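# Open narrow cabinet's top drawer, keep others shut

## Task

Pull the top drawer of the narrow cabinet with three drawers fully open and have it stay open; by the end every other drawer in the room must be fully closed, no cabinet may be noticeably moved from its spot, and the robot must not topple or finish leaning over.

## Robot and tools

Robot: a Dexmate Vega on three wheels, with two arms, a head with head_camera, a wrist camera on each hand (left_wrist_camera, right_wrist_camera), and a Z-folding torso of thigh, shank and chest. Seen from above in its start posture it is 0.70 m long and 0.63 m wide (0.91 m with arms folded), and its front edge sits 0.35 m ahead of the base origin. Nothing prevents tipping, and a robot that falls stays down.

Frames (metres): the base frame has its origin on the floor at the turning point, 0.185 m behind the front axle, with x forward, y left and z up. chest, left_hand and right_hand are printed in it. A hand point lies between the fingers, 0.033 m back from the closed tips; the fingers point along the hand's z, close along its y, and its back (with the camera) faces -x. Printed hand positions can be off, more so when reaching far. base_odometry counts wheel turns from the scene's starting pose, so slip looks like travel; heading in rad, left positive. turned_by_wheels and turned_by_imu give the turn since the previous result. base_tilt gives forward and right lean in degrees, with about 2 degrees of error.

move: one action per call, plus optional "cameras" (list of head_camera, left_wrist_camera, right_wrist_camera or all; omitted or null gives all, [] gives none). An action is "base", "joints" or both, optionally with "speeds" and "min_time_s"; or "target" by itself. An empty move just reports state and images.
- base: an object with exactly one key, a relative offset from where the base last measured itself. translate_m: metres, forward positive, -2 to 2. strafe_m: metres, left positive, -2 to 2 (heading may drift about 0.02 rad). rotate_rad: radians, counter-clockwise positive, -3.2 to 3.2. The front wheels first steer toward a new direction, up to 1.1 s.
- joints: one object for the whole robot, mapping joint names to absolute angles in rad. Torso: torso_hip_rad 0 to 1.57, torso_knee_rad 0 to 3.141, torso_waist_rad -1.57 to 1.57; chest forward lean equals knee minus hip minus waist. Each arm has shoulder_pitch, shoulder_yaw, upper_arm_roll, elbow, forearm_roll, wrist_pitch, wrist_yaw and gripper keys prefixed left_ or right_. Signs are mirrored for the right arm: right_shoulder_pitch_rad and right_wrist_pitch_rad go down when negative. Gripper 0 (closed) to 0.785 per finger. Head: head_pan_rad (left positive), head_tilt_rad, head_camera_tilt_rad (positive looks down). Preset torso postures (hip, knee, waist): stand 0.469, 1.617, 1.048 (start); stand_high 0.78, 1.57, 0.44; lean_20 0.52, 1.05, 0.18; lean_45 0.52, 1.05, -0.26; low_lean_45 0, 0, -0.79. Folded arm in key order: left 1, 0.5, -0.6, -2.5, 0, -0.9, 0; right -1, -0.5, 0.6, -2.5, 0, 0.9, 0. Fold the arms before going to low_lean_45.
- target: moves one hand to an absolute pose. side "left" or "right"; x, y, z in metres in the base frame (-3 to 3); pitch_deg -30 to 95 (90 fingers down, 0 level); heading_deg (0 forward, counter-clockwise positive) and optional roll_deg (default 0), each -360 to 360; optional line_only true to allow only a straight path. The whole move is checked against the robot's own body, not the room; it needs the robot at rest. Status reads reached (within 10 mm and 2 degrees), short (resend the same target if it says part of the move), or refused with a reason.
- speeds: caps for this action only, translate_m and strafe_m 0.04 to 0.3 m/s, rotate_rad 0.1 to 0.6 rad/s. min_time_s 0.1 to 8: minimum duration for arm and head motions.
No action runs over 15 s; base moves stop after 14 s. Unknown keys make a call invalid; out-of-range values get it refused, and a refusal or a stop cancels the later motion calls in that reply.

wait: seconds 0 to 10, with optional cameras; the robot keeps its last commands. zoom_image: camera name and region [x0, y0, x1, y1] in pixels of its latest image, at most 504 by 504. head_camera is 896x560, wrist cameras 672x420. finished_scene: scene number; ends the scene irreversibly, so the drawers must already be in their final state.

Result lines: move is done or the worst status. base_status, joint_status, left_hand_status and right_hand_status: done, off_target (still may push), contact_stop or time_out (target dropped; whole torso or arm group stops), contact_stop_at_<key>, not_followed (self-collision or arm-arm check withheld the command; see cause:), unfinished. Driving done means within 0.005 m, 0.015 m sideways or 0.015 rad by wheel count. The base does not stop at furniture: it stalls or spins; turned_by_imu above 0.03 rad after a straight or sideways drive suggests a bump; a count near 0.000 means blocked or a wheel unable to steer (try a turn in place). on_its_own lists uncommanded motion. Joint torques and Motor temperatures are per arm joint in joint_positions order.

Hazards: do not let the arms collide or squeeze each other, including a gripper closing on the other hand's fingers. Contact torque reaching load limits (141 N m shoulders, 75.2 upper arm roll and elbow, 23.5 forearm and wrist) halts that arm 10 s. Motors heat from loads, stretched arms and pushing into things; at 80 °C the arm stops for 30-60 s. After a contact stop, back the arm away at once. Avoid slamming drawers, hard pushes on cabinets, shoving them out of place, and leaning far forward with arms out, which can jam wheels or tip the robot. Gripper pad gap is about 0.24 x angle - 0.002 m at the hand point.

Each tool is called after ">>>" as name(argument=value, ...) on one line, values as JSON.

## Session

>>> move()

Scene clock: 0.00 s.
Joint torques (N m): no reading
Motor temperatures (°C): left_arm=[31 31 31 26 40 35 41] | right_arm=[30 27 33 31 36 36 33]
base_odometry: x=+0.000 y=+0.000 heading=+0.000
turned_by_wheels: +0.000
turned_by_imu: +0.000
base_tilt: forward=+0.0 right=+0.8
base_status: not commanded
joint_positions: torso_hip_rad=+0.469 torso_knee_rad=+1.617 torso_waist_rad=+1.048 left_shoulder_pitch_rad=+2.217 left_shoulder_yaw_rad=-0.014 left_upper_arm_roll_rad=-0.004 left_elbow_rad=-1.080 left_forearm_roll_rad=+0.010 left_wrist_pitch_rad=-0.495 left_wrist_yaw_rad=-0.006 left_gripper_rad=+0.005 right_shoulder_pitch_rad=-2.194 right_shoulder_yaw_rad=-0.002 right_upper_arm_roll_rad=+0.006 right_elbow_rad=-1.112 right_forearm_roll_rad=+0.018 right_wrist_pitch_rad=+0.493 right_wrist_yaw_rad=-0.008 right_gripper_rad=+0.005 head_pan_rad=+0.000 head_tilt_rad=+0.000 head_camera_tilt_rad=+0.000
joint_status: not commanded
chest: x=-0.0111 y=+0.0000 z=+1.4155 quat_wxyz=(+0.999, +0.000, +0.050, +0.000) (m; base frame)
left_hand: x=+0.1723 y=+0.2218 z=+0.5939 quat_wxyz=(+0.402, -0.001, +0.916, -0.004) pitch_deg=+42.6 heading_deg=-0.5 roll_deg=-0.7 back=up (m; base frame)
right_hand: x=+0.2084 y=-0.2404 z=+0.6102 quat_wxyz=(+0.427, +0.011, +0.904, -0.007) pitch_deg=+39.4 heading_deg=-1.6 roll_deg=-0.3 back=up (m; base frame)
pictures: head_camera, left_wrist_camera, right_wrist_camera

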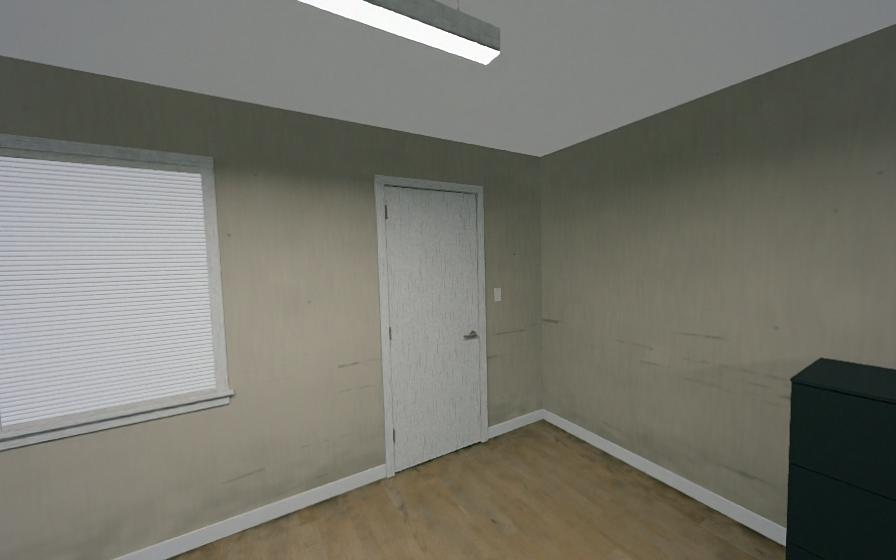

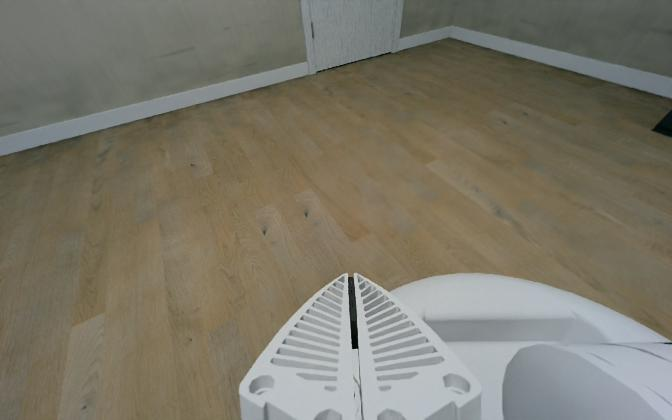

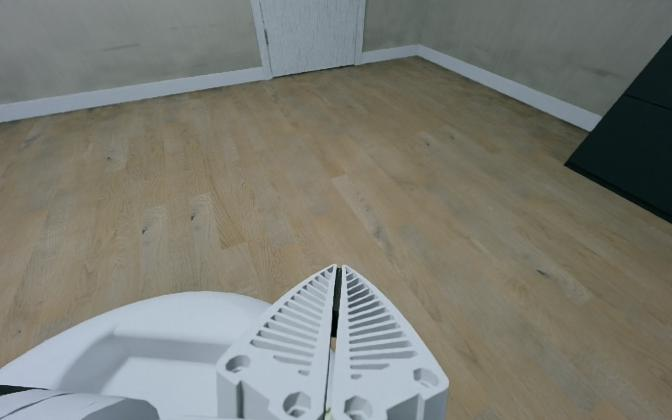

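>>> move(joints={"head_pan_rad": -1.2, "head_camera_tilt_rad": 0.4}, cameras=["head_camera"])

>>> move(joints={"head_pan_rad": -2.4, "head_camera_tilt_rad": 0.4}, cameras=["head_camera"])

>>> move(joints={"head_pan_rad": 1.4, "head_camera_tilt_rad": 0.4}, cameras=["head_camera"])

>>> move(joints={"head_pan_rad": 2.6, "head_camera_tilt_rad": 0.4}, cameras=["head_camera"])

Scene clock: 1.77 s.
Joint torques (N m): left_arm=[7.05 -0.56 -1.14 -1.42 0.09 -1.88 0.05] | right_arm=[-3.85 -1.67 0.6 -2.75 0.06 2.17 -0.07]
Motor temperatures (°C): left_arm=[31 31 31 26 40 35 41] | right_arm=[30 27 33 31 36 36 33]
move: done
base_odometry: x=+0.000 y=+0.000 heading=+0.000
turned_by_wheels: +0.000
turned_by_imu: +0.000
base_tilt: forward=+0.1 right=+0.7
base_status: not commanded
joint_positions: torso_hip_rad=+0.469 torso_knee_rad=+1.617 torso_waist_rad=+1.048 left_shoulder_pitch_rad=+2.217 left_shoulder_yaw_rad=-0.014 left_upper_arm_roll_rad=-0.004 left_elbow_rad=-1.080 left_forearm_roll_rad=+0.010 left_wrist_pitch_rad=-0.495 left_wrist_yaw_rad=-0.006 left_gripper_rad=+0.005 right_shoulder_pitch_rad=-2.194 right_shoulder_yaw_rad=-0.002 right_upper_arm_roll_rad=+0.006 right_elbow_rad=-1.112 right_forearm_roll_rad=+0.018 right_wrist_pitch_rad=+0.493 right_wrist_yaw_rad=-0.008 right_gripper_rad=+0.005 head_pan_rad=-1.200 head_tilt_rad=+0.000 head_camera_tilt_rad=+0.400
joint_status: all done
chest: x=-0.0111 y=+0.0000 z=+1.4155 quat_wxyz=(+0.999, +0.000, +0.050, +0.000) (m; base frame)
left_hand: x=+0.1724 y=+0.2218 z=+0.5939 quat_wxyz=(+0.402, -0.001, +0.916, -0.004) pitch_deg=+42.6 heading_deg=-0.5 roll_deg=-0.7 back=up (m; base frame)
right_hand: x=+0.2084 y=-0.2404 z=+0.6102 quat_wxyz=(+0.427, +0.011, +0.904, -0.007) pitch_deg=+39.4 heading_deg=-1.6 roll_deg=-0.3 back=up (m; base frame)
pictures: head_camera

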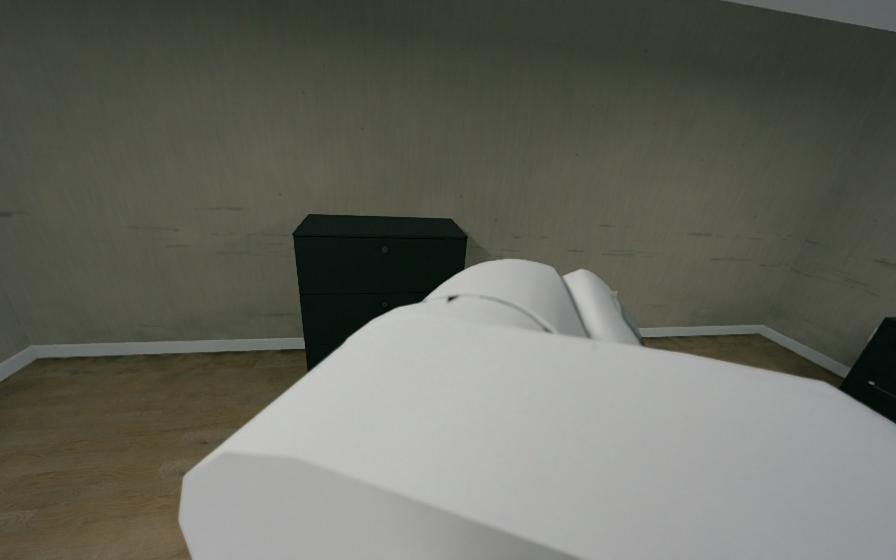

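Scene clock: 3.23 s.
Joint torques (N m): left_arm=[5.64 -0.83 -0.06 -1.78 0.14 -2.59 -0.02] | right_arm=[-3.49 -0.7 0.66 -2.47 0.24 2.45 -0.16]
Motor temperatures (°C): left_arm=[31 31 31 26 40 35 41] | right_arm=[30 27 33 31 36 37 33]
move: done
base_odometry: x=+0.000 y=+0.000 heading=+0.000
turned_by_wheels: +0.000
turned_by_imu: +0.000
base_tilt: forward=+0.1 right=+0.7
base_status: not commanded
joint_positions: torso_hip_rad=+0.469 torso_knee_rad=+1.617 torso_waist_rad=+1.048 left_shoulder_pitch_rad=+2.217 left_shoulder_yaw_rad=-0.014 left_upper_arm_roll_rad=-0.004 left_elbow_rad=-1.080 left_forearm_roll_rad=+0.010 left_wrist_pitch_rad=-0.495 left_wrist_yaw_rad=-0.006 left_gripper_rad=+0.005 right_shoulder_pitch_rad=-2.194 right_shoulder_yaw_rad=-0.002 right_upper_arm_roll_rad=+0.006 right_elbow_rad=-1.112 right_forearm_roll_rad=+0.018 right_wrist_pitch_rad=+0.493 right_wrist_yaw_rad=-0.008 right_gripper_rad=+0.005 head_pan_rad=-2.400 head_tilt_rad=+0.000 head_camera_tilt_rad=+0.400
joint_status: all done
chest: x=-0.0111 y=+0.0000 z=+1.4155 quat_wxyz=(+0.999, +0.000, +0.050, +0.000) (m; base frame)
left_hand: x=+0.1724 y=+0.2218 z=+0.5939 quat_wxyz=(+0.402, -0.001, +0.916, -0.004) pitch_deg=+42.6 heading_deg=-0.5 roll_deg=-0.7 back=up (m; base frame)
right_hand: x=+0.2084 y=-0.2404 z=+0.6102 quat_wxyz=(+0.427, +0.011, +0.904, -0.007) pitch_deg=+39.4 heading_deg=-1.6 roll_deg=-0.3 back=up (m; base frame)
pictures: head_camera

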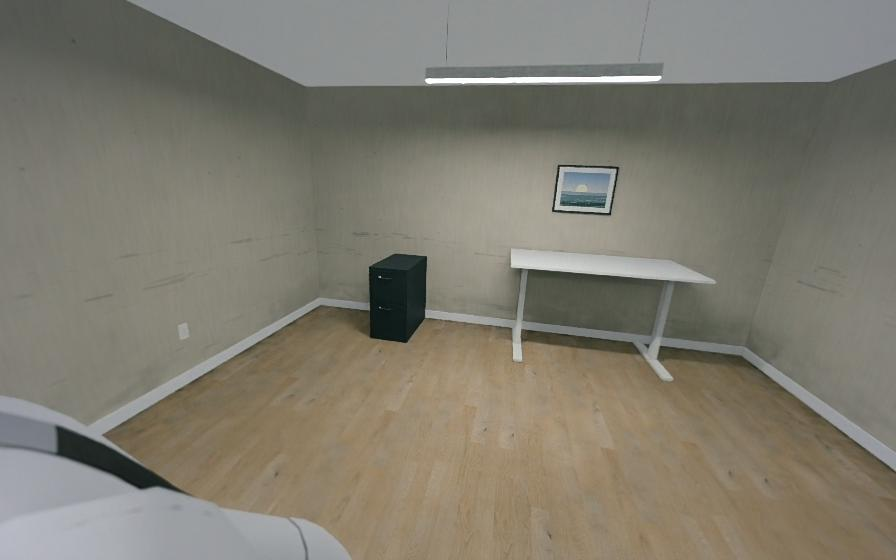

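Scene clock: 6.43 s.
Joint torques (N m): left_arm=[4.38 0.86 -0.89 -2.46 0.08 -2.2 -0.24] | right_arm=[-3.92 -1.42 0.6 -2.33 0.14 2.29 -0.14]
Motor temperatures (°C): left_arm=[31 31 31 26 40 35 41] | right_arm=[30 27 33 31 36 37 33]
move: done
base_odometry: x=+0.000 y=+0.000 heading=+0.000
turned_by_wheels: +0.000
turned_by_imu: +0.000
base_tilt: forward=+0.0 right=+0.8
base_status: not commanded
joint_positions: torso_hip_rad=+0.469 torso_knee_rad=+1.617 torso_waist_rad=+1.048 left_shoulder_pitch_rad=+2.217 left_shoulder_yaw_rad=-0.014 left_upper_arm_roll_rad=-0.004 left_elbow_rad=-1.080 left_forearm_roll_rad=+0.010 left_wrist_pitch_rad=-0.495 left_wrist_yaw_rad=-0.006 left_gripper_rad=+0.005 right_shoulder_pitch_rad=-2.194 right_shoulder_yaw_rad=-0.002 right_upper_arm_roll_rad=+0.006 right_elbow_rad=-1.112 right_forearm_roll_rad=+0.018 right_wrist_pitch_rad=+0.493 right_wrist_yaw_rad=-0.008 right_gripper_rad=+0.005 head_pan_rad=+1.400 head_tilt_rad=+0.000 head_camera_tilt_rad=+0.400
joint_status: all done
chest: x=-0.0111 y=+0.0000 z=+1.4155 quat_wxyz=(+0.999, +0.000, +0.050, +0.000) (m; base frame)
left_hand: x=+0.1724 y=+0.2218 z=+0.5939 quat_wxyz=(+0.402, -0.001, +0.916, -0.004) pitch_deg=+42.6 heading_deg=-0.5 roll_deg=-0.7 back=up (m; base frame)
right_hand: x=+0.2084 y=-0.2404 z=+0.6102 quat_wxyz=(+0.427, +0.011, +0.904, -0.007) pitch_deg=+39.4 heading_deg=-1.6 roll_deg=-0.3 back=up (m; base frame)
pictures: head_camera

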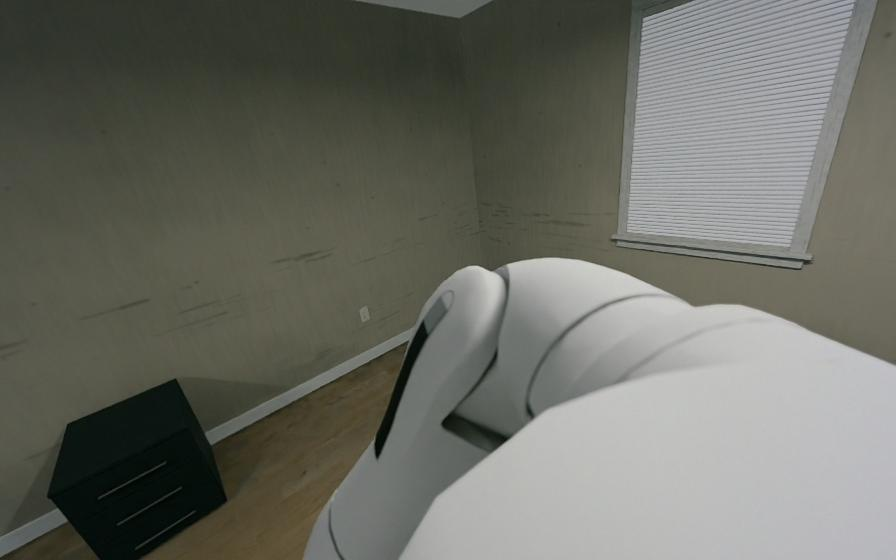

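Scene clock: 7.90 s.
Joint torques (N m): left_arm=[7.14 0.07 -0.9 -2.11 -0.12 -1.92 0.12] | right_arm=[-4.46 -1.82 0.57 -2.8 0.05 2.27 -0.1]
Motor temperatures (°C): left_arm=[31 31 31 26 40 35 41] | right_arm=[30 27 33 31 36 37 33]
move: done
base_odometry: x=+0.000 y=+0.000 heading=+0.000
turned_by_wheels: +0.000
turned_by_imu: +0.000
base_tilt: forward=+0.1 right=+0.7
base_status: not commanded
joint_positions: torso_hip_rad=+0.469 torso_knee_rad=+1.617 torso_waist_rad=+1.048 left_shoulder_pitch_rad=+2.217 left_shoulder_yaw_rad=-0.014 left_upper_arm_roll_rad=-0.004 left_elbow_rad=-1.080 left_forearm_roll_rad=+0.010 left_wrist_pitch_rad=-0.495 left_wrist_yaw_rad=-0.006 left_gripper_rad=+0.005 right_shoulder_pitch_rad=-2.194 right_shoulder_yaw_rad=-0.002 right_upper_arm_roll_rad=+0.006 right_elbow_rad=-1.112 right_forearm_roll_rad=+0.018 right_wrist_pitch_rad=+0.493 right_wrist_yaw_rad=-0.008 right_gripper_rad=+0.005 head_pan_rad=+2.600 head_tilt_rad=+0.000 head_camera_tilt_rad=+0.400
joint_status: all done
chest: x=-0.0111 y=+0.0000 z=+1.4155 quat_wxyz=(+0.999, +0.000, +0.050, +0.000) (m; base frame)
left_hand: x=+0.1724 y=+0.2218 z=+0.5939 quat_wxyz=(+0.402, -0.001, +0.916, -0.004) pitch_deg=+42.6 heading_deg=-0.5 roll_deg=-0.7 back=up (m; base frame)
right_hand: x=+0.2084 y=-0.2404 z=+0.6102 quat_wxyz=(+0.427, +0.011, +0.904, -0.007) pitch_deg=+39.4 heading_deg=-1.6 roll_deg=-0.3 back=up (m; base frame)
pictures: head_camera

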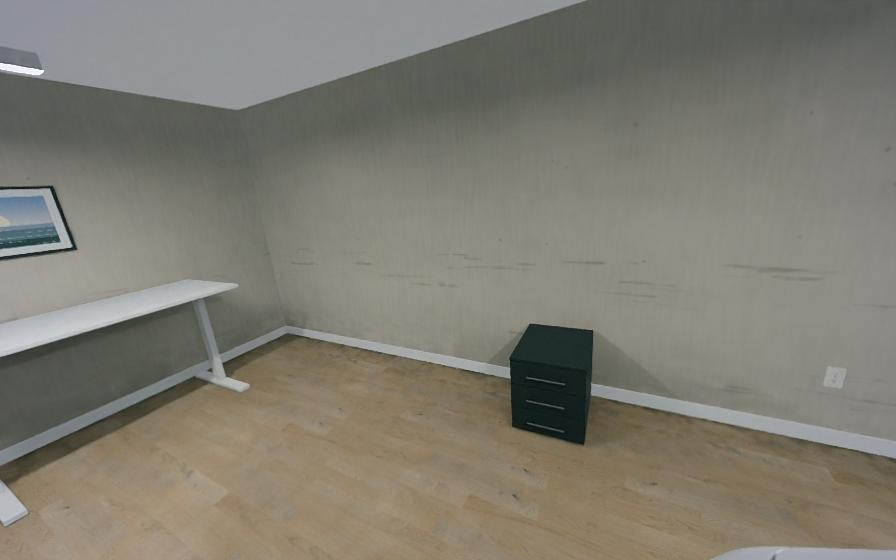

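>>> zoom_image(camera="head_camera", region=[480, 300, 640, 460])

>>> move(joints={"head_pan_rad": -1.8, "head_camera_tilt_rad": 0.3}, cameras=["head_camera"])

>>> move(joints={"head_pan_rad": -0.6, "head_camera_tilt_rad": 0.4}, cameras=["head_camera"])

>>> move(joints={"head_pan_rad": 2.0, "head_camera_tilt_rad": 0.4}, cameras=["head_camera"])

Scaled by 3.150 from the camera's 896x560 image, which has a finer 960x600 frame.

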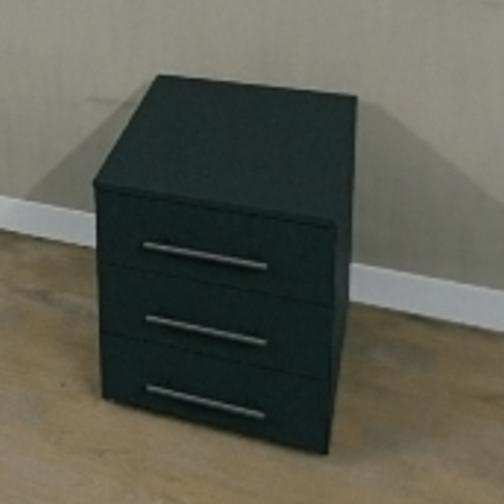

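Scene clock: 11.80 s.
Joint torques (N m): left_arm=[5.24 -0.94 -0.88 -2.72 0.42 -2.27 -0.04] | right_arm=[-4.98 -1.48 0.92 -2.12 0.15 2.87 0.21]
Motor temperatures (°C): left_arm=[31 31 31 26 40 35 41] | right_arm=[30 27 33 31 36 37 33]
move: done
base_odometry: x=+0.000 y=+0.000 heading=+0.000
turned_by_wheels: +0.000
turned_by_imu: +0.000
base_tilt: forward=+0.0 right=+0.7
base_status: not commanded
joint_positions: torso_hip_rad=+0.469 torso_knee_rad=+1.617 torso_waist_rad=+1.048 left_shoulder_pitch_rad=+2.217 left_shoulder_yaw_rad=-0.014 left_upper_arm_roll_rad=-0.004 left_elbow_rad=-1.080 left_forearm_roll_rad=+0.010 left_wrist_pitch_rad=-0.495 left_wrist_yaw_rad=-0.006 left_gripper_rad=+0.005 right_shoulder_pitch_rad=-2.194 right_shoulder_yaw_rad=-0.002 right_upper_arm_roll_rad=+0.006 right_elbow_rad=-1.112 right_forearm_roll_rad=+0.018 right_wrist_pitch_rad=+0.493 right_wrist_yaw_rad=-0.008 right_gripper_rad=+0.005 head_pan_rad=-1.800 head_tilt_rad=+0.000 head_camera_tilt_rad=+0.300
joint_status: all done
chest: x=-0.0111 y=+0.0000 z=+1.4155 quat_wxyz=(+0.999, +0.000, +0.050, +0.000) (m; base frame)
left_hand: x=+0.1724 y=+0.2218 z=+0.5939 quat_wxyz=(+0.402, -0.001, +0.916, -0.004) pitch_deg=+42.6 heading_deg=-0.5 roll_deg=-0.7 back=up (m; base frame)
right_hand: x=+0.2084 y=-0.2404 z=+0.6102 quat_wxyz=(+0.427, +0.011, +0.904, -0.007) pitch_deg=+39.4 heading_deg=-1.6 roll_deg=-0.3 back=up (m; base frame)
pictures: head_camera

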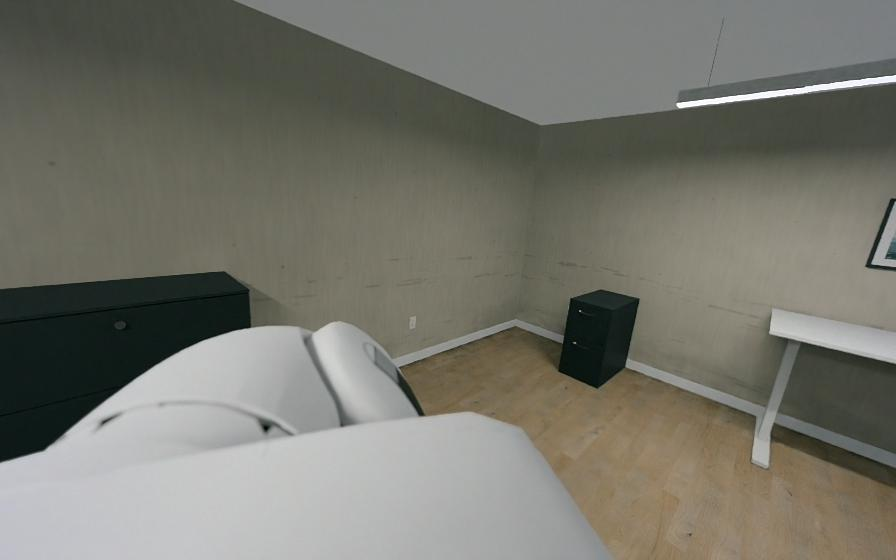

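Scene clock: 13.27 s.
Joint torques (N m): left_arm=[4.38 -0.47 -1.55 -2.38 0.16 -2.06 -0.23] | right_arm=[-3.9 -2.05 0.49 -2.16 0.08 2.72 -0.07]
Motor temperatures (°C): left_arm=[31 31 31 26 40 35 41] | right_arm=[30 27 33 31 36 37 33]
move: done
base_odometry: x=+0.000 y=+0.000 heading=+0.000
turned_by_wheels: +0.000
turned_by_imu: +0.000
base_tilt: forward=+0.0 right=+0.8
base_status: not commanded
joint_positions: torso_hip_rad=+0.469 torso_knee_rad=+1.617 torso_waist_rad=+1.048 left_shoulder_pitch_rad=+2.217 left_shoulder_yaw_rad=-0.014 left_upper_arm_roll_rad=-0.004 left_elbow_rad=-1.080 left_forearm_roll_rad=+0.010 left_wrist_pitch_rad=-0.495 left_wrist_yaw_rad=-0.006 left_gripper_rad=+0.005 right_shoulder_pitch_rad=-2.194 right_shoulder_yaw_rad=-0.002 right_upper_arm_roll_rad=+0.006 right_elbow_rad=-1.112 right_forearm_roll_rad=+0.018 right_wrist_pitch_rad=+0.493 right_wrist_yaw_rad=-0.008 right_gripper_rad=+0.005 head_pan_rad=-0.600 head_tilt_rad=+0.000 head_camera_tilt_rad=+0.400
joint_status: all done
chest: x=-0.0111 y=+0.0000 z=+1.4155 quat_wxyz=(+0.999, +0.000, +0.050, +0.000) (m; base frame)
left_hand: x=+0.1724 y=+0.2218 z=+0.5939 quat_wxyz=(+0.402, -0.001, +0.916, -0.004) pitch_deg=+42.6 heading_deg=-0.5 roll_deg=-0.7 back=up (m; base frame)
right_hand: x=+0.2084 y=-0.2404 z=+0.6102 quat_wxyz=(+0.427, +0.011, +0.904, -0.007) pitch_deg=+39.4 heading_deg=-1.6 roll_deg=-0.3 back=up (m; base frame)
pictures: head_camera

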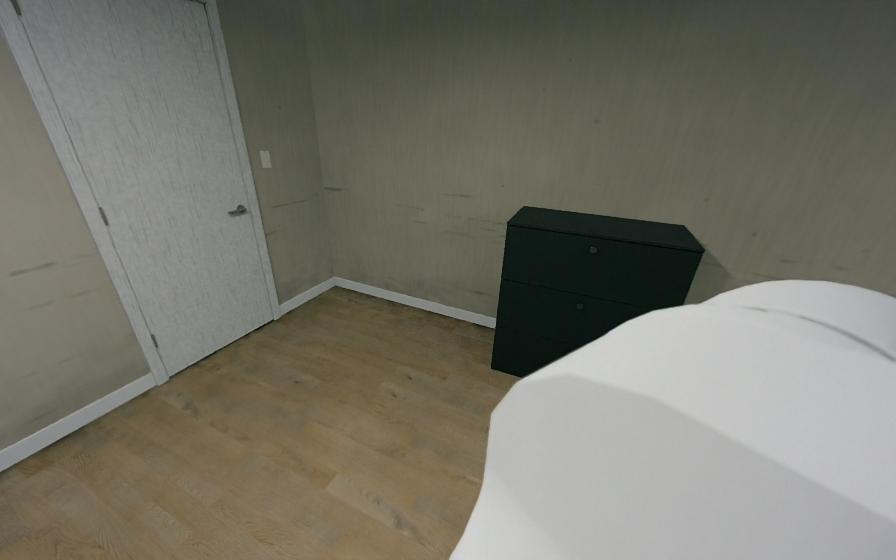

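Scene clock: 15.67 s.
Joint torques (N m): left_arm=[4.77 0.3 -1.73 -3.57 0.19 -1.83 -0.17] | right_arm=[-4.19 -0.92 0.59 -2.6 0.07 2.74 0.04]
Motor temperatures (°C): left_arm=[31 31 31 26 40 35 41] | right_arm=[30 27 33 31 36 37 33]
move: done
base_odometry: x=+0.000 y=+0.000 heading=+0.000
turned_by_wheels: +0.000
turned_by_imu: +0.000
base_tilt: forward=+0.0 right=+0.8
base_status: not commanded
joint_positions: torso_hip_rad=+0.469 torso_knee_rad=+1.617 torso_waist_rad=+1.048 left_shoulder_pitch_rad=+2.217 left_shoulder_yaw_rad=-0.014 left_upper_arm_roll_rad=-0.004 left_elbow_rad=-1.080 left_forearm_roll_rad=+0.010 left_wrist_pitch_rad=-0.495 left_wrist_yaw_rad=-0.006 left_gripper_rad=+0.005 right_shoulder_pitch_rad=-2.194 right_shoulder_yaw_rad=-0.002 right_upper_arm_roll_rad=+0.006 right_elbow_rad=-1.112 right_forearm_roll_rad=+0.018 right_wrist_pitch_rad=+0.493 right_wrist_yaw_rad=-0.008 right_gripper_rad=+0.005 head_pan_rad=+2.000 head_tilt_rad=+0.000 head_camera_tilt_rad=+0.400
joint_status: all done
chest: x=-0.0111 y=+0.0000 z=+1.4155 quat_wxyz=(+0.999, +0.000, +0.050, +0.000) (m; base frame)
left_hand: x=+0.1724 y=+0.2218 z=+0.5939 quat_wxyz=(+0.402, -0.001, +0.916, -0.004) pitch_deg=+42.6 heading_deg=-0.5 roll_deg=-0.7 back=up (m; base frame)
right_hand: x=+0.2084 y=-0.2404 z=+0.6102 quat_wxyz=(+0.427, +0.011, +0.904, -0.007) pitch_deg=+39.4 heading_deg=-1.6 roll_deg=-0.3 back=up (m; base frame)
pictures: head_camera

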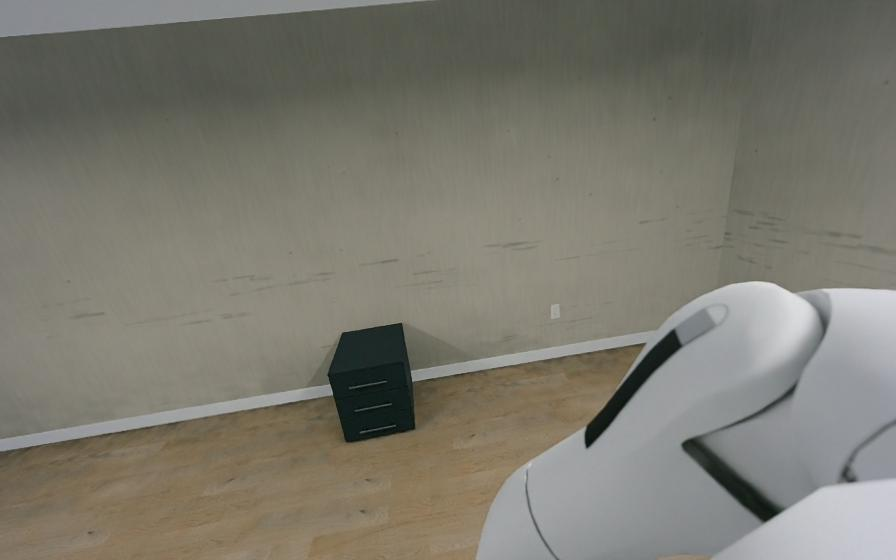

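>>> move(base={"rotate_rad": 2.2}, joints={"head_pan_rad": 0, "head_camera_tilt_rad": 0.4}, cameras=["head_camera"])

Scene clock: 21.63 s.
Joint torques (N m): left_arm=[5.94 0.22 -1.3 -3.15 0.09 -2.1 -0.17] | right_arm=[-2.27 -0.74 0.53 -3.31 0.12 2.72 -0.17]
Motor temperatures (°C): left_arm=[31 31 31 26 40 35 41] | right_arm=[30 27 33 31 36 37 33]
move: done
base_odometry: x=+0.003 y=-0.001 heading=+2.207
turned_by_wheels: +2.207
turned_by_imu: +2.195
base_tilt: forward=+0.0 right=+0.8
base_status: done
joint_positions: torso_hip_rad=+0.469 torso_knee_rad=+1.617 torso_waist_rad=+1.048 left_shoulder_pitch_rad=+2.217 left_shoulder_yaw_rad=-0.014 left_upper_arm_roll_rad=-0.004 left_elbow_rad=-1.080 left_forearm_roll_rad=+0.010 left_wrist_pitch_rad=-0.495 left_wrist_yaw_rad=-0.006 left_gripper_rad=+0.005 right_shoulder_pitch_rad=-2.194 right_shoulder_yaw_rad=-0.002 right_upper_arm_roll_rad=+0.006 right_elbow_rad=-1.112 right_forearm_roll_rad=+0.018 right_wrist_pitch_rad=+0.493 right_wrist_yaw_rad=-0.008 right_gripper_rad=+0.005 head_pan_rad=+0.000 head_tilt_rad=+0.000 head_camera_tilt_rad=+0.400
joint_status: all done
chest: x=-0.0111 y=+0.0000 z=+1.4155 quat_wxyz=(+0.999, +0.000, +0.050, +0.000) (m; base frame)
left_hand: x=+0.1724 y=+0.2218 z=+0.5939 quat_wxyz=(+0.402, -0.001, +0.916, -0.004) pitch_deg=+42.6 heading_deg=-0.5 roll_deg=-0.7 back=up (m; base frame)
right_hand: x=+0.2084 y=-0.2404 z=+0.6102 quat_wxyz=(+0.427, +0.011, +0.904, -0.007) pitch_deg=+39.4 heading_deg=-1.6 roll_deg=-0.3 back=up (m; base frame)
pictures: head_camera

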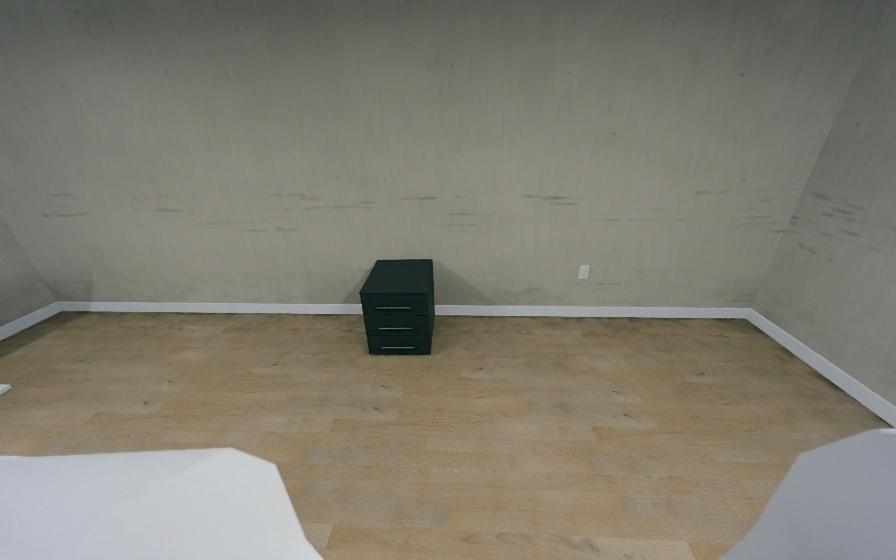

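>>> zoom_image(camera="head_camera", region=[330, 240, 460, 370])

Scaled by 3.877 from the camera's 896x560 image, which has a finer 960x600 frame.

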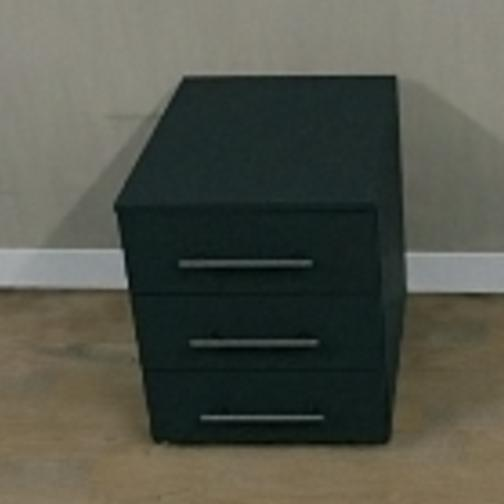

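>>> move(base={"translate_m": 0.5}, cameras=["head_camera"])

>>> move(base={"strafe_m": 0.15}, joints={"head_camera_tilt_rad": 0.6}, cameras=["head_camera"])

Scene clock: 26.77 s.
Joint torques (N m): left_arm=[7.43 0.29 -0.85 -3.12 -0.06 -1.89 -0.14] | right_arm=[-4.75 -2.12 0.41 -2.3 0.16 2.98 -0.05]
Motor temperatures (°C): left_arm=[31 31 31 26 40 35 41] | right_arm=[30 27 33 31 36 37 33]
move: done
base_odometry: x=-0.295 y=+0.401 heading=+2.208
turned_by_wheels: +0.001
turned_by_imu: +0.001
base_tilt: forward=+0.0 right=+0.8
base_status: done
joint_positions: torso_hip_rad=+0.469 torso_knee_rad=+1.617 torso_waist_rad=+1.048 left_shoulder_pitch_rad=+2.217 left_shoulder_yaw_rad=-0.014 left_upper_arm_roll_rad=-0.004 left_elbow_rad=-1.080 left_forearm_roll_rad=+0.010 left_wrist_pitch_rad=-0.495 left_wrist_yaw_rad=-0.006 left_gripper_rad=+0.005 right_shoulder_pitch_rad=-2.194 right_shoulder_yaw_rad=-0.002 right_upper_arm_roll_rad=+0.006 right_elbow_rad=-1.112 right_forearm_roll_rad=+0.018 right_wrist_pitch_rad=+0.493 right_wrist_yaw_rad=-0.008 right_gripper_rad=+0.005 head_pan_rad=+0.000 head_tilt_rad=+0.000 head_camera_tilt_rad=+0.400
joint_status: not commanded
chest: x=-0.0111 y=+0.0000 z=+1.4155 quat_wxyz=(+0.999, +0.000, +0.050, +0.000) (m; base frame)
left_hand: x=+0.1724 y=+0.2218 z=+0.5939 quat_wxyz=(+0.402, -0.001, +0.916, -0.004) pitch_deg=+42.6 heading_deg=-0.5 roll_deg=-0.7 back=up (m; base frame)
right_hand: x=+0.2085 y=-0.2404 z=+0.6101 quat_wxyz=(+0.427, +0.011, +0.904, -0.007) pitch_deg=+39.4 heading_deg=-1.6 roll_deg=-0.3 back=up (m; base frame)
pictures: head_camera

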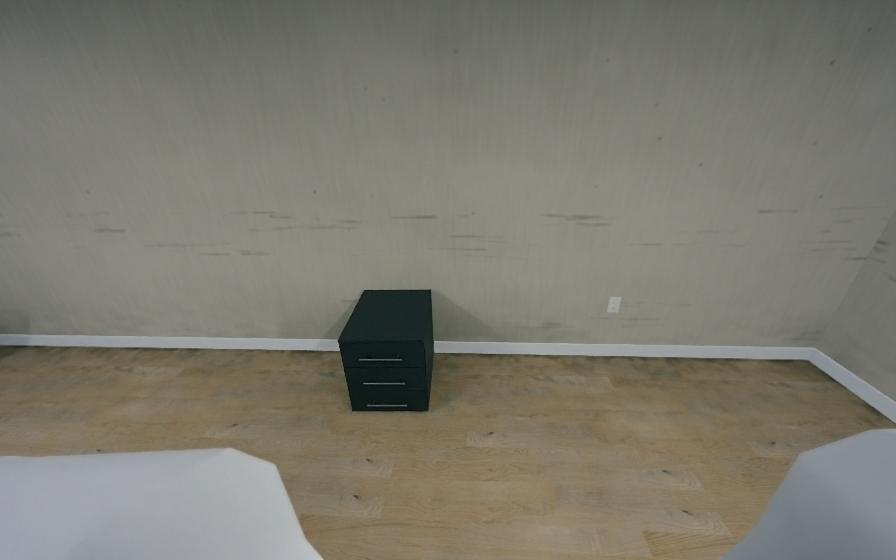

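Scene clock: 29.97 s.
Joint torques (N m): left_arm=[6.04 0.42 -0.93 -3.03 0.13 -2.75 0.15] | right_arm=[-4.03 -1.22 0.74 -2.73 0.02 3.12 -0.08]
Motor temperatures (°C): left_arm=[31 31 31 26 40 35 41] | right_arm=[30 27 33 31 36 37 33]
move: done
base_odometry: x=-0.414 y=+0.311 heading=+2.210
turned_by_wheels: +0.003
turned_by_imu: +0.005
base_tilt: forward=+0.0 right=+0.7
base_status: done
joint_positions: torso_hip_rad=+0.469 torso_knee_rad=+1.617 torso_waist_rad=+1.048 left_shoulder_pitch_rad=+2.217 left_shoulder_yaw_rad=-0.014 left_upper_arm_roll_rad=-0.004 left_elbow_rad=-1.080 left_forearm_roll_rad=+0.010 left_wrist_pitch_rad=-0.495 left_wrist_yaw_rad=-0.006 left_gripper_rad=+0.005 right_shoulder_pitch_rad=-2.194 right_shoulder_yaw_rad=-0.002 right_upper_arm_roll_rad=+0.006 right_elbow_rad=-1.112 right_forearm_roll_rad=+0.018 right_wrist_pitch_rad=+0.493 right_wrist_yaw_rad=-0.008 right_gripper_rad=+0.005 head_pan_rad=+0.000 head_tilt_rad=+0.000 head_camera_tilt_rad=+0.600
joint_status: all done
chest: x=-0.0111 y=+0.0000 z=+1.4155 quat_wxyz=(+0.999, +0.000, +0.050, +0.000) (m; base frame)
left_hand: x=+0.1724 y=+0.2218 z=+0.5939 quat_wxyz=(+0.402, -0.001, +0.916, -0.004) pitch_deg=+42.6 heading_deg=-0.5 roll_deg=-0.7 back=up (m; base frame)
right_hand: x=+0.2084 y=-0.2404 z=+0.6102 quat_wxyz=(+0.427, +0.011, +0.904, -0.007) pitch_deg=+39.4 heading_deg=-1.6 roll_deg=-0.3 back=up (m; base frame)
pictures: head_camera

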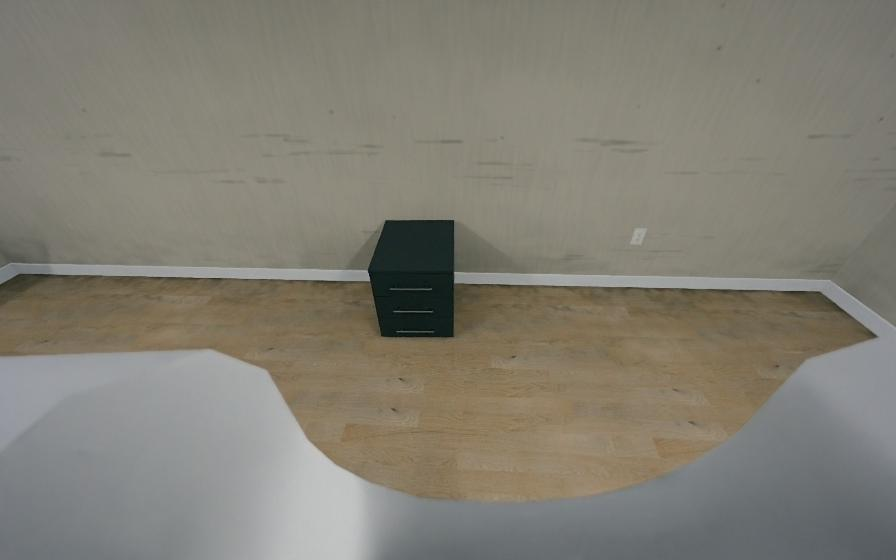

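>>> move(joints={"right_shoulder_pitch_rad": -1, "right_shoulder_yaw_rad": -0.5, "right_upper_arm_roll_rad": 0.6, "right_elbow_rad": -2.5, "right_forearm_roll_rad": 0, "right_wrist_pitch_rad": 0.9, "right_wrist_yaw_rad": 0, "left_shoulder_pitch_rad": 1, "left_shoulder_yaw_rad": 0.5, "left_upper_arm_roll_rad": -0.6, "left_elbow_rad": -2.5, "left_forearm_roll_rad": 0, "left_wrist_pitch_rad": -0.9, "left_wrist_yaw_rad": 0}, cameras=["head_camera"])

Scene clock: 36.50 s.
Joint torques (N m): left_arm=[-16.19 8.79 -5.77 2.54 -0.43 1.95 0.31] | right_arm=[22.78 -8.54 4.76 0.41 0.12 -2.9 0.16]
Motor temperatures (°C): left_arm=[31 31 31 26 40 35 41] | right_arm=[30 27 33 31 36 37 33]
move: done
base_odometry: x=-0.414 y=+0.311 heading=+2.210
turned_by_wheels: +0.000
turned_by_imu: +0.000
base_tilt: forward=+0.0 right=+0.7
base_status: not commanded
joint_positions: torso_hip_rad=+0.469 torso_knee_rad=+1.617 torso_waist_rad=+1.048 left_shoulder_pitch_rad=+1.004 left_shoulder_yaw_rad=+0.498 left_upper_arm_roll_rad=-0.598 left_elbow_rad=-2.496 left_forearm_roll_rad=+0.000 left_wrist_pitch_rad=-0.899 left_wrist_yaw_rad=+0.000 left_gripper_rad=+0.005 right_shoulder_pitch_rad=-1.003 right_shoulder_yaw_rad=-0.499 right_upper_arm_roll_rad=+0.598 right_elbow_rad=-2.497 right_forearm_roll_rad=+0.000 right_wrist_pitch_rad=+0.899 right_wrist_yaw_rad=+0.000 right_gripper_rad=+0.005 head_pan_rad=+0.000 head_tilt_rad=+0.000 head_camera_tilt_rad=+0.600
joint_status: all done
chest: x=-0.0111 y=+0.0000 z=+1.4155 quat_wxyz=(+0.999, +0.000, +0.050, +0.000) (m; base frame)
left_hand: x=-0.0207 y=+0.1551 z=+1.7184 quat_wxyz=(+0.841, +0.204, -0.394, +0.309) pitch_deg=-37.3 heading_deg=-132.5 roll_deg=-7.2 back=down (m; base frame)
right_hand: x=-0.0215 y=-0.1549 z=+1.7181 quat_wxyz=(+0.841, -0.204, -0.395, -0.309) pitch_deg=-37.2 heading_deg=+132.5 roll_deg=+7.1 back=down (m; base frame)
pictures: head_camera

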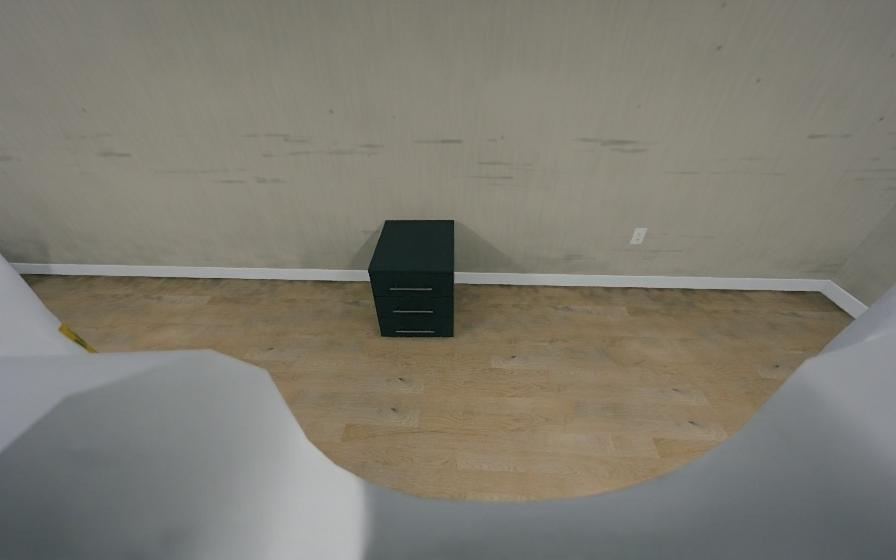

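>>> move(joints={"torso_hip_rad": 0.25, "torso_knee_rad": 1.1, "torso_waist_rad": 0.75}, cameras=["head_camera"])

Scene clock: 39.97 s.
Joint torques (N m): left_arm=[-15.58 7.78 -5.03 1.46 -0.33 2.14 0.35] | right_arm=[22.11 -7.24 4.52 -0.38 0.1 -2.72 0.17]
Motor temperatures (°C): left_arm=[31 31 31 26 40 35 41] | right_arm=[30 27 33 31 36 37 33]
move: done
base_odometry: x=-0.414 y=+0.311 heading=+2.210
turned_by_wheels: +0.000
turned_by_imu: +0.000
base_tilt: forward=+0.0 right=+0.8
base_status: not commanded
joint_positions: torso_hip_rad=+0.250 torso_knee_rad=+1.100 torso_waist_rad=+0.750 left_shoulder_pitch_rad=+1.000 left_shoulder_yaw_rad=+0.500 left_upper_arm_roll_rad=-0.600 left_elbow_rad=-2.500 left_forearm_roll_rad=+0.000 left_wrist_pitch_rad=-0.900 left_wrist_yaw_rad=+0.000 left_gripper_rad=+0.005 right_shoulder_pitch_rad=-1.000 right_shoulder_yaw_rad=-0.500 right_upper_arm_roll_rad=+0.600 right_elbow_rad=-2.500 right_forearm_roll_rad=+0.000 right_wrist_pitch_rad=+0.900 right_wrist_yaw_rad=+0.000 right_gripper_rad=+0.005 head_pan_rad=+0.000 head_tilt_rad=+0.000 head_camera_tilt_rad=+0.600
joint_status: all done
chest: x=-0.0814 y=+0.0000 z=+1.2997 quat_wxyz=(+0.999, +0.000, +0.050, +0.000) (m; base frame)
left_hand: x=-0.0941 y=+0.1532 z=+1.6009 quat_wxyz=(+0.839, +0.205, -0.398, +0.310) pitch_deg=-36.8 heading_deg=-132.5 roll_deg=-6.9 back=down (m; base frame)
right_hand: x=-0.0942 y=-0.1534 z=+1.6010 quat_wxyz=(+0.839, -0.205, -0.398, -0.310) pitch_deg=-36.8 heading_deg=+132.5 roll_deg=+6.9 back=down (m; base frame)
pictures: head_camera

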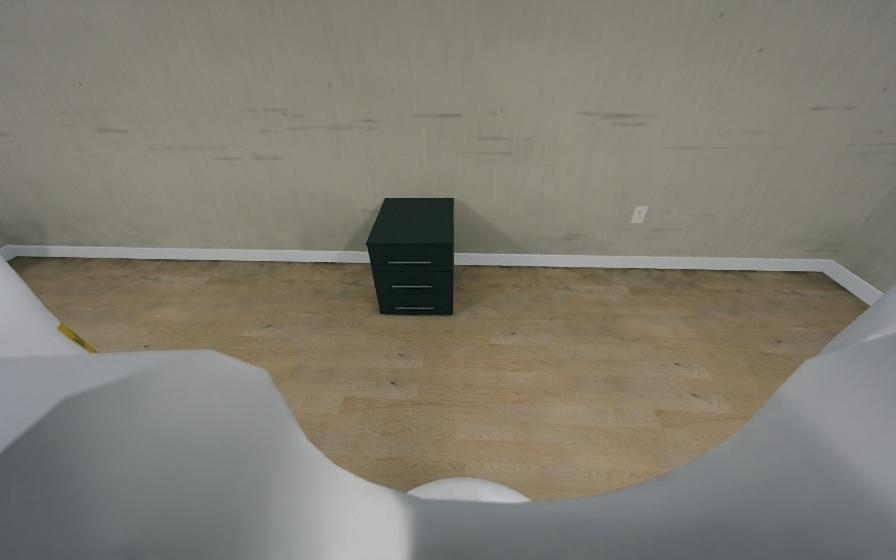

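>>> move(target={"side": "left", "x": 0.5, "y": 0.25, "z": 0.9, "pitch_deg": 0, "heading_deg": 0, "roll_deg": 0}, cameras=["head_camera", "left_wrist_camera"])

Scene clock: 45.97 s.
Joint torques (N m): left_arm=[-3.53 -0.12 -2.1 -8.14 0.28 -1.77 0.36] | right_arm=[21.67 -7.3 4.76 -0.23 0.04 -1.79 -0.06]
Motor temperatures (°C): left_arm=[31 31 31 26 40 35 41] | right_arm=[30 27 33 31 36 37 33]
move: done
base_odometry: x=-0.414 y=+0.311 heading=+2.210
turned_by_wheels: +0.000
turned_by_imu: +0.000
base_tilt: forward=+0.0 right=+0.7
base_status: not commanded
joint_positions: torso_hip_rad=+0.250 torso_knee_rad=+1.100 torso_waist_rad=+0.750 left_shoulder_pitch_rad=+1.923 left_shoulder_yaw_rad=+0.317 left_upper_arm_roll_rad=+0.127 left_elbow_rad=-1.851 left_forearm_roll_rad=-0.226 left_wrist_pitch_rad=-0.225 left_wrist_yaw_rad=+0.210 left_gripper_rad=+0.005 right_shoulder_pitch_rad=-1.000 right_shoulder_yaw_rad=-0.500 right_upper_arm_roll_rad=+0.600 right_elbow_rad=-2.500 right_forearm_roll_rad=+0.000 right_wrist_pitch_rad=+0.900 right_wrist_yaw_rad=+0.000 right_gripper_rad=+0.005 head_pan_rad=+0.000 head_tilt_rad=+0.000 head_camera_tilt_rad=+0.600
joint_status: not commanded
chest: x=-0.0813 y=+0.0000 z=+1.2997 quat_wxyz=(+0.999, +0.000, +0.050, +0.000) (m; base frame)
left_hand: x=+0.5020 y=+0.2513 z=+0.9055 quat_wxyz=(+0.711, +0.000, +0.704, +0.001) pitch_deg=-0.6 heading_deg=+0.0 roll_deg=+0.1 back=up (m; base frame)
left_hand_status: reached (checked arc [a long move; over the whole arc the hand travels 1.20 m to end 0.92 m from its start, up to 0.32 m off the straight line; left_shoulder_pitch_rad turns most, 0.93 rad; on the way or at its end the hand turns up to 144 deg from its attitude at the start], planned for 3.2 s): 6 mm and 0.6 deg off.
right_hand: x=-0.0941 y=-0.1534 z=+1.6010 quat_wxyz=(+0.839, -0.205, -0.398, -0.310) pitch_deg=-36.8 heading_deg=+132.5 roll_deg=+6.9 back=down (m; base frame)
pictures: head_camera, left_wrist_camera

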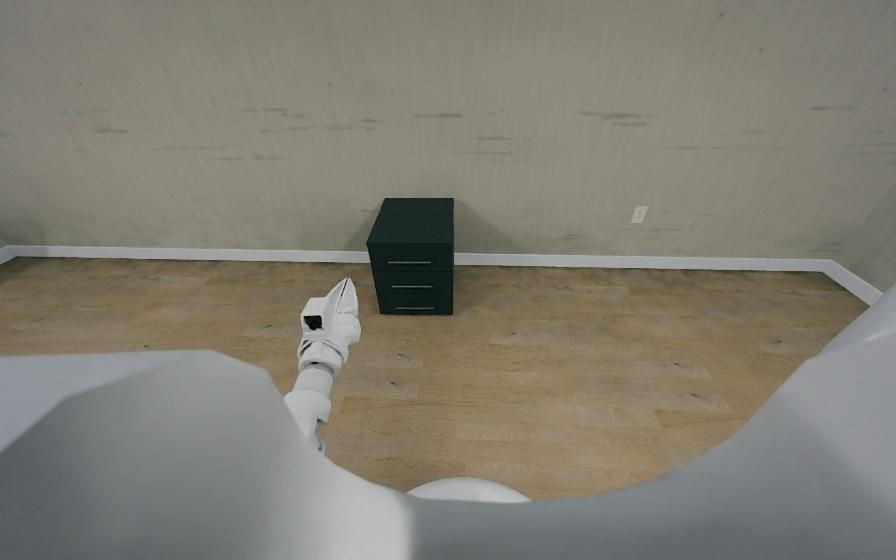

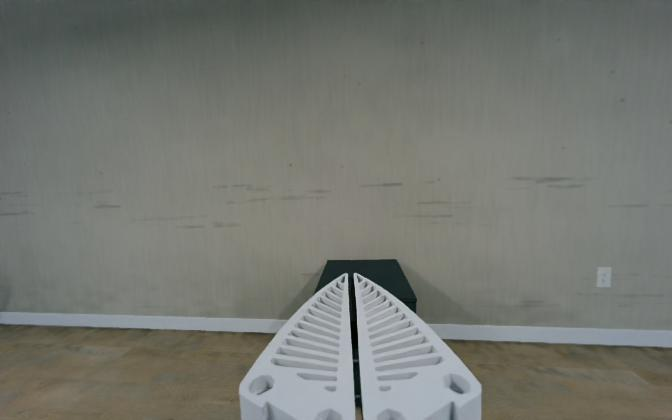

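>>> move(base={"translate_m": 0.35}, speeds={"translate_m": 0.15}, cameras=["head_camera", "left_wrist_camera"])

Scene clock: 50.93 s.
Joint torques (N m): left_arm=[-3.34 0.92 -2.03 -7.26 0.4 -2.29 0.2] | right_arm=[20.75 -6.12 5.11 0.17 0.28 -2.54 0.22]
Motor temperatures (°C): left_arm=[31 31 31 26 40 35 41] | right_arm=[30 27 33 31 36 37 33]
move: done
base_odometry: x=-0.623 y=+0.593 heading=+2.209
turned_by_wheels: -0.001
turned_by_imu: -0.004
base_tilt: forward=+0.1 right=+0.8
base_status: done
joint_positions: torso_hip_rad=+0.250 torso_knee_rad=+1.100 torso_waist_rad=+0.750 left_shoulder_pitch_rad=+1.927 left_shoulder_yaw_rad=+0.316 left_upper_arm_roll_rad=+0.130 left_elbow_rad=-1.849 left_forearm_roll_rad=-0.227 left_wrist_pitch_rad=-0.222 left_wrist_yaw_rad=+0.210 left_gripper_rad=+0.005 right_shoulder_pitch_rad=-1.000 right_shoulder_yaw_rad=-0.500 right_upper_arm_roll_rad=+0.600 right_elbow_rad=-2.500 right_forearm_roll_rad=+0.000 right_wrist_pitch_rad=+0.900 right_wrist_yaw_rad=+0.000 right_gripper_rad=+0.005 head_pan_rad=+0.000 head_tilt_rad=+0.000 head_camera_tilt_rad=+0.600
joint_status: not commanded
chest: x=-0.0812 y=+0.0000 z=+1.2997 quat_wxyz=(+0.999, +0.000, +0.050, +0.000) (m; base frame)
left_hand: x=+0.5001 y=+0.2501 z=+0.8999 quat_wxyz=(+0.707, +0.000, +0.707, +0.000) pitch_deg=+0.0 heading_deg=+0.0 roll_deg=+0.0 back=up (m; base frame)
right_hand: x=-0.0940 y=-0.1534 z=+1.6010 quat_wxyz=(+0.839, -0.205, -0.398, -0.310) pitch_deg=-36.8 heading_deg=+132.5 roll_deg=+7.0 back=down (m; base frame)
pictures: head_camera, left_wrist_camera

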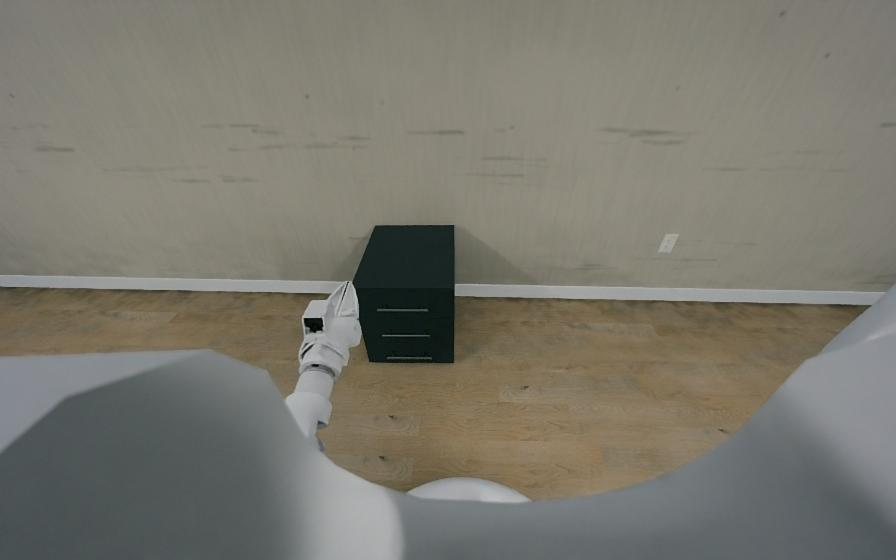

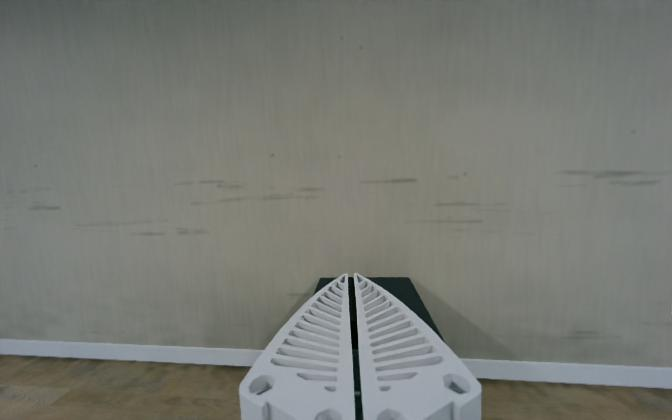

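>>> zoom_image(camera="head_camera", region=[340, 210, 480, 370])

Scaled by 3.150 from the camera's 896x560 image, which has a finer 960x600 frame.

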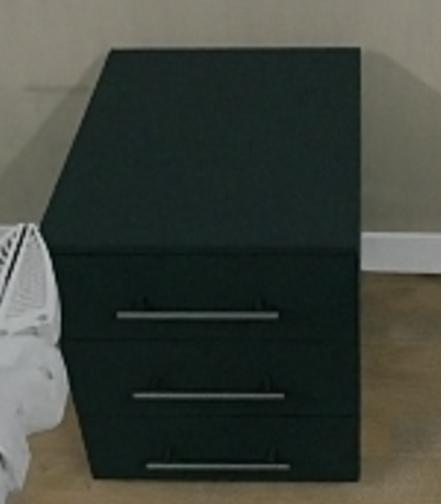

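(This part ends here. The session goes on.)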